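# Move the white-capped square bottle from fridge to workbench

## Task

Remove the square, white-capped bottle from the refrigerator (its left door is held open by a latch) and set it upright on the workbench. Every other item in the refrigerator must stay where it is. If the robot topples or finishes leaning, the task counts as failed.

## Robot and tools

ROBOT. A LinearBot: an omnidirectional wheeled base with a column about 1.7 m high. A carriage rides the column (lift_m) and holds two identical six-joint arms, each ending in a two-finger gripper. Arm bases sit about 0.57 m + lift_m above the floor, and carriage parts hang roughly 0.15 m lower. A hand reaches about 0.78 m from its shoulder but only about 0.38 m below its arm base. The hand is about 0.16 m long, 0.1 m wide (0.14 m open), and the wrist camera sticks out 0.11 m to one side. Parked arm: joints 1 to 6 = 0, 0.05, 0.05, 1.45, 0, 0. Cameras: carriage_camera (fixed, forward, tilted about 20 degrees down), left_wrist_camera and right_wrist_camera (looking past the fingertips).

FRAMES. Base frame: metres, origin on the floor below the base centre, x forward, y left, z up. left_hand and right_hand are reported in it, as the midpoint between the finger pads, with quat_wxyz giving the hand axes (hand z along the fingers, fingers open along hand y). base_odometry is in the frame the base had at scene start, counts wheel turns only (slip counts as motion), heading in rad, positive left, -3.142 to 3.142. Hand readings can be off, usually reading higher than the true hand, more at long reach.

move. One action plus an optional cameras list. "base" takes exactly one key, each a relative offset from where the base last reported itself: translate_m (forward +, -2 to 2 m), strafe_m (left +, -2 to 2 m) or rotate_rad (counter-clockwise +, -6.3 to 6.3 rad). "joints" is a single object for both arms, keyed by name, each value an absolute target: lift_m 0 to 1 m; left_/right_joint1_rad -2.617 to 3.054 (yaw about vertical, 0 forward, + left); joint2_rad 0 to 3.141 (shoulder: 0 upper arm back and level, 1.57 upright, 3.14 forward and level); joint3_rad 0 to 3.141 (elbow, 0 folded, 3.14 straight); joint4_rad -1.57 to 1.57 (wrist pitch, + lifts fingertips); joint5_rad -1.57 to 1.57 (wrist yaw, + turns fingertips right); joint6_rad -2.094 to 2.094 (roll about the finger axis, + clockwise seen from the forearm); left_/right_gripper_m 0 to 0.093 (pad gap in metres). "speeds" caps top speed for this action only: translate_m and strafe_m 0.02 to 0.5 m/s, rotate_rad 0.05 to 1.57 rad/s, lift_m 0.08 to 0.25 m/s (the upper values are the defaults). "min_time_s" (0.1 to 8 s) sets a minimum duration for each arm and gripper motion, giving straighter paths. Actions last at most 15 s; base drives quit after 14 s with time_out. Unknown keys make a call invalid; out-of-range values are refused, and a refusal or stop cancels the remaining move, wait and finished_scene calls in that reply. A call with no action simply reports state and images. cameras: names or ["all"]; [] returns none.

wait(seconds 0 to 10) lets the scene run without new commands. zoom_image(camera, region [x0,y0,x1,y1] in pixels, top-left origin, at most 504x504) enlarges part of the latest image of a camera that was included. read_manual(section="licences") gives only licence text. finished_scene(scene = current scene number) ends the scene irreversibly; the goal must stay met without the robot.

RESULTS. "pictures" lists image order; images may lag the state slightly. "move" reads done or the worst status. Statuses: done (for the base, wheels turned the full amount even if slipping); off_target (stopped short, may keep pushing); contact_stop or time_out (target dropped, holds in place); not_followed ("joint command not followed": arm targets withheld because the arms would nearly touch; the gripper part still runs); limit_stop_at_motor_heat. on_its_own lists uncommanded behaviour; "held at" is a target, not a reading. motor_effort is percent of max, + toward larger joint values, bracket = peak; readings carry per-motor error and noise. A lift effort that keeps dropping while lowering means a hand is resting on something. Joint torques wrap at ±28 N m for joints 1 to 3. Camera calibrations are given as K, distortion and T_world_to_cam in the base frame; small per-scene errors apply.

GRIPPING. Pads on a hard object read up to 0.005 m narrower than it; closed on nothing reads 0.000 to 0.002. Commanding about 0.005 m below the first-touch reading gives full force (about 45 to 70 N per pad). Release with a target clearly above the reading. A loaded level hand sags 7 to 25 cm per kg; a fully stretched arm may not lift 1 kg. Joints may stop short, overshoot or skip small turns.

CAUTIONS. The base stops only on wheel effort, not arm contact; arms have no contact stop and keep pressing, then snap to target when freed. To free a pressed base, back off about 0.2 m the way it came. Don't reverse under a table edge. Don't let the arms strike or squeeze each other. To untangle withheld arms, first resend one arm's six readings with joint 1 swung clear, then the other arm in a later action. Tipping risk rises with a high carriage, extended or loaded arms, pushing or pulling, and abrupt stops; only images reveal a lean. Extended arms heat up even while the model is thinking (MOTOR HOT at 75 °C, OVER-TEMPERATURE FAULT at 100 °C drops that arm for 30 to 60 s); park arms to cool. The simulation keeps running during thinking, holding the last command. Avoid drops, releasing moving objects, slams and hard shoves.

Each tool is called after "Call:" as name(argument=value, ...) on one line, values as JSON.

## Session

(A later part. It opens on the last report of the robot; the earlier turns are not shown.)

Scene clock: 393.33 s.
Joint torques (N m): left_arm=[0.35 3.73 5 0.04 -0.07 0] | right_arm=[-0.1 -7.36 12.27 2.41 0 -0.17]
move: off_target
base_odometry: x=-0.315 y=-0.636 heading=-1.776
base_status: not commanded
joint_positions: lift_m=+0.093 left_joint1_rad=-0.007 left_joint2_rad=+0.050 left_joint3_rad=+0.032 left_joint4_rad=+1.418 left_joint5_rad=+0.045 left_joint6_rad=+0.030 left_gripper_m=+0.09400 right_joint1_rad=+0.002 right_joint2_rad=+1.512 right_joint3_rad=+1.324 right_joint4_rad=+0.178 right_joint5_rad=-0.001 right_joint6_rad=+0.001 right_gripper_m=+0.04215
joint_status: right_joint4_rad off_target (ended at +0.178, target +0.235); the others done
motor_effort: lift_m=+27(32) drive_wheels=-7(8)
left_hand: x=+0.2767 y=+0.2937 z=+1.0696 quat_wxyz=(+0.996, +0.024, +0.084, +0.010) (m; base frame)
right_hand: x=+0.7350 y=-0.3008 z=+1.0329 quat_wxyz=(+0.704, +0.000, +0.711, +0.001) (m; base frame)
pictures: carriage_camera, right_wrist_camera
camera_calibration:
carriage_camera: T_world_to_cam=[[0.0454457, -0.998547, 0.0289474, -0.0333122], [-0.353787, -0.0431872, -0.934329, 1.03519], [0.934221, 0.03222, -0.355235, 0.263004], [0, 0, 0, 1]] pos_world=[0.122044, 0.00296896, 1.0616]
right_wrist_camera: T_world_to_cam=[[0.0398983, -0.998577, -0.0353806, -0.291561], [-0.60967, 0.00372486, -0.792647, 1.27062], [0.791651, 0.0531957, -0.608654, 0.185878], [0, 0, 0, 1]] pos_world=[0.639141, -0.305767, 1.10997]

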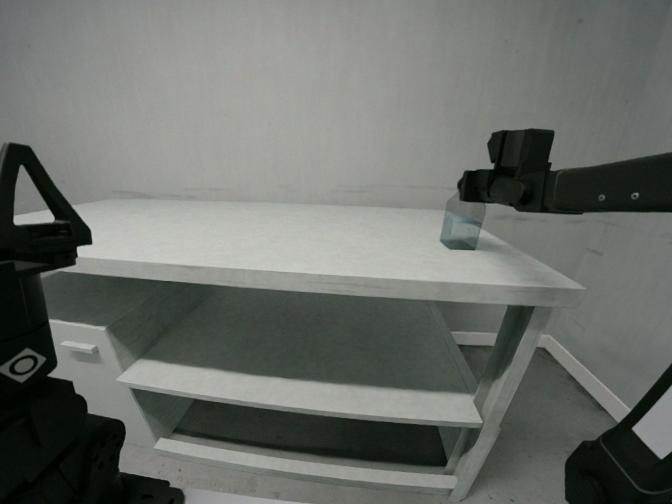

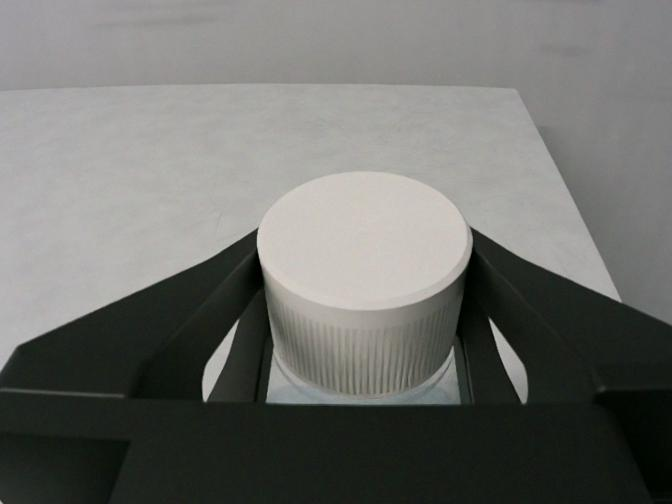

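Call:
move(joints={"right_joint4_rad": 0.21}, min_time_s=0.6, cameras=[])

Call:
move(joints={"right_gripper_m": 0.06}, min_time_s=2, cameras=["carriage_camera", "right_wrist_camera"])

Call:
zoom_image(camera="carriage_camera", region=[420, 180, 520, 280])

Scene clock: 408.67 s.
Joint torques (N m): left_arm=[0.34 3.71 4.98 0.05 -0.07 0] | right_arm=[-0.1 -7.35 12.29 2.2 0 -0.17]
move: done
base_odometry: x=-0.315 y=-0.636 heading=-1.776
base_status: not commanded
joint_positions: lift_m=+0.093 left_joint1_rad=-0.007 left_joint2_rad=+0.050 left_joint3_rad=+0.032 left_joint4_rad=+1.418 left_joint5_rad=+0.045 left_joint6_rad=+0.030 left_gripper_m=+0.09400 right_joint1_rad=+0.002 right_joint2_rad=+1.512 right_joint3_rad=+1.324 right_joint4_rad=+0.176 right_joint5_rad=-0.001 right_joint6_rad=+0.001 right_gripper_m=+0.04215
joint_status: all done
motor_effort: lift_m=+27(27) drive_wheels=-6(9)
left_hand: x=+0.2767 y=+0.2937 z=+1.0696 quat_wxyz=(+0.996, +0.024, +0.084, +0.010) (m; base frame)
right_hand: x=+0.7350 y=-0.3008 z=+1.0325 quat_wxyz=(+0.703, +0.000, +0.711, +0.001) (m; base frame)
pictures: none
No camera images: "cameras" was empty.

Scene clock: 410.93 s.
Joint torques (N m): left_arm=[0.34 3.75 4.98 0.05 -0.07 0] | right_arm=[-0.1 -7.31 10.66 1.98 -0.01 -0.17]
move: done
base_odometry: x=-0.315 y=-0.636 heading=-1.776
base_status: not commanded
joint_positions: lift_m=+0.093 left_joint1_rad=-0.007 left_joint2_rad=+0.050 left_joint3_rad=+0.032 left_joint4_rad=+1.418 left_joint5_rad=+0.045 left_joint6_rad=+0.030 left_gripper_m=+0.09400 right_joint1_rad=+0.002 right_joint2_rad=+1.512 right_joint3_rad=+1.342 right_joint4_rad=+0.198 right_joint5_rad=-0.001 right_joint6_rad=+0.001 right_gripper_m=+0.05996
joint_status: all done
motor_effort: lift_m=+27(27) drive_wheels=-5(10)
left_hand: x=+0.2767 y=+0.2937 z=+1.0696 quat_wxyz=(+0.996, +0.024, +0.084, +0.010) (m; base frame)
right_hand: x=+0.7347 y=-0.3008 z=+1.0466 quat_wxyz=(+0.717, +0.000, +0.697, +0.001) (m; base frame)
pictures: carriage_camera, right_wrist_camera
camera_calibration:
carriage_camera: T_world_to_cam=[[0.0454457, -0.998547, 0.0289474, -0.0333122], [-0.353787, -0.0431872, -0.934329, 1.03519], [0.934221, 0.03222, -0.355235, 0.263004], [0, 0, 0, 1]] pos_world=[0.122044, 0.00296896, 1.0616]
right_wrist_camera: T_world_to_cam=[[0.0412069, -0.998575, -0.0339105, -0.293562], [-0.579307, 0.00377439, -0.815101, 1.28247], [0.814067, 0.0532323, -0.578326, 0.146301], [0, 0, 0, 1]] pos_world=[0.635944, -0.305772, 1.12]

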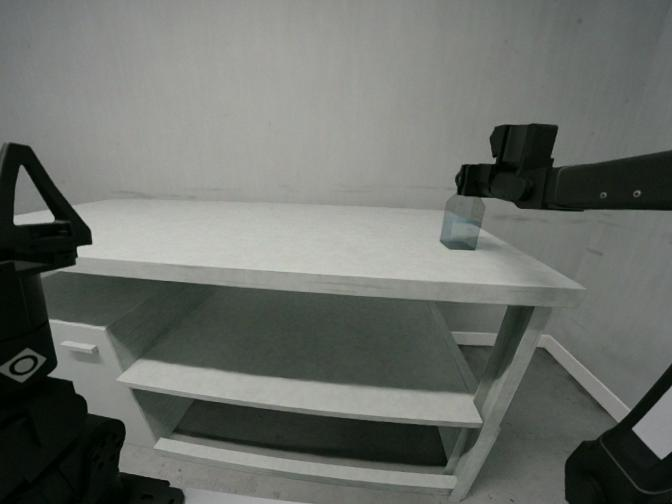

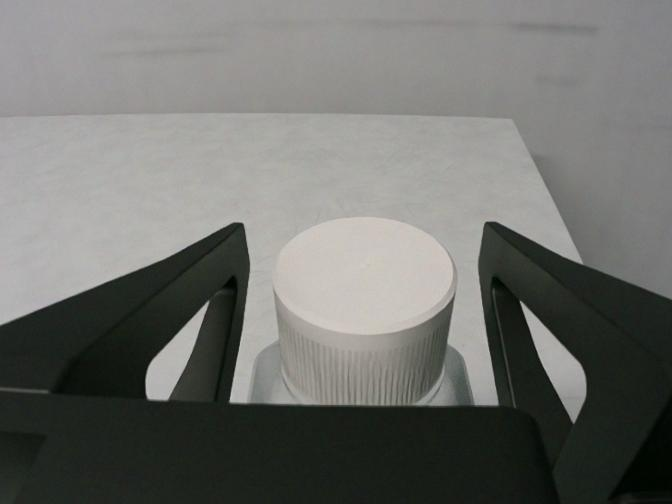

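Scaled by 5.040 from the camera's 672x504 image, which has a finer 960x720 frame.

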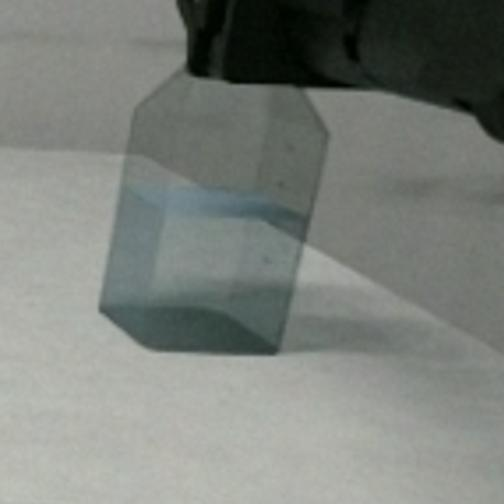

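Call:
move(joints={"right_gripper_m": 0.08}, min_time_s=1, cameras=[])

Call:
move(base={"translate_m": -0.25}, speeds={"translate_m": 0.2}, cameras=["carriage_camera"])

Call:
zoom_image(camera="carriage_camera", region=[350, 140, 520, 300])

Scene clock: 419.43 s.
Joint torques (N m): left_arm=[0.32 3.73 5 0.04 -0.07 0] | right_arm=[-0.12 -7.31 10.65 1.98 -0.01 -0.17]
move: done
base_odometry: x=-0.315 y=-0.636 heading=-1.776
base_status: not commanded
joint_positions: lift_m=+0.093 left_joint1_rad=-0.007 left_joint2_rad=+0.050 left_joint3_rad=+0.032 left_joint4_rad=+1.418 left_joint5_rad=+0.045 left_joint6_rad=+0.030 left_gripper_m=+0.09400 right_joint1_rad=+0.002 right_joint2_rad=+1.512 right_joint3_rad=+1.342 right_joint4_rad=+0.198 right_joint5_rad=-0.001 right_joint6_rad=+0.001 right_gripper_m=+0.07993
joint_status: all done
motor_effort: lift_m=+27(27) drive_wheels=-5(11)
left_hand: x=+0.2767 y=+0.2937 z=+1.0696 quat_wxyz=(+0.996, +0.024, +0.084, +0.010) (m; base frame)
right_hand: x=+0.7347 y=-0.3008 z=+1.0466 quat_wxyz=(+0.717, +0.000, +0.697, +0.001) (m; base frame)
pictures: none
No camera images: "cameras" was empty.

Scene clock: 421.77 s.
Joint torques (N m): left_arm=[0.34 3.74 4.93 0.06 -0.07 0] | right_arm=[-0.12 -7.28 10.7 1.92 -0.01 -0.17]
move: done
base_odometry: x=-0.264 y=-0.391 heading=-1.777
base_status: done
joint_positions: lift_m=+0.093 left_joint1_rad=-0.007 left_joint2_rad=+0.050 left_joint3_rad=+0.032 left_joint4_rad=+1.418 left_joint5_rad=+0.045 left_joint6_rad=+0.030 left_gripper_m=+0.09400 right_joint1_rad=+0.002 right_joint2_rad=+1.512 right_joint3_rad=+1.342 right_joint4_rad=+0.203 right_joint5_rad=-0.001 right_joint6_rad=+0.001 right_gripper_m=+0.07993
joint_status: not commanded
motor_effort: lift_m=+27(27) drive_wheels=-3(12)
left_hand: x=+0.2768 y=+0.2937 z=+1.0695 quat_wxyz=(+0.996, +0.024, +0.085, +0.010) (m; base frame)
right_hand: x=+0.7346 y=-0.3008 z=+1.0479 quat_wxyz=(+0.719, +0.000, +0.695, +0.001) (m; base frame)
pictures: carriage_camera
camera_calibration:
carriage_camera: T_world_to_cam=[[0.0454457, -0.998547, 0.0289474, -0.0333122], [-0.353787, -0.0431872, -0.934329, 1.03519], [0.934221, 0.03222, -0.355235, 0.263004], [0, 0, 0, 1]] pos_world=[0.122044, 0.00296896, 1.0616]

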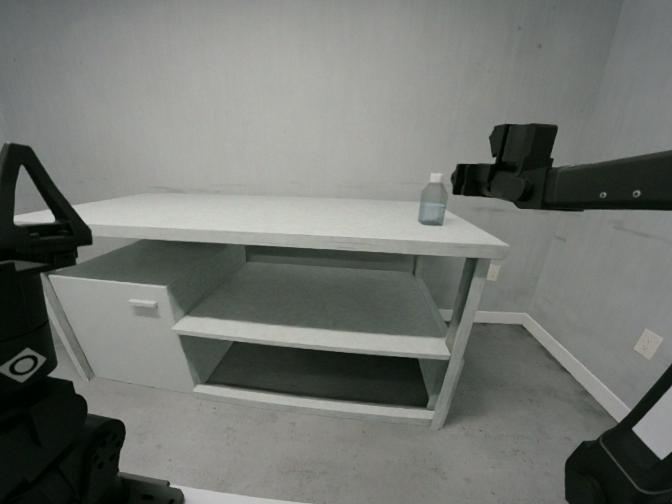

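Scaled by 2.965 from the camera's 672x504 image, which has a finer 960x720 frame.

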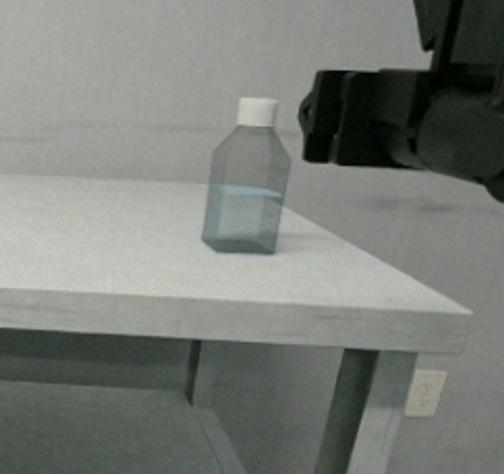

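The bottle is standing upright on the workbench, and the gripper has let go and backed clear of it.

Call:
finished_scene(scene=2)

The scene is finished: the task was done.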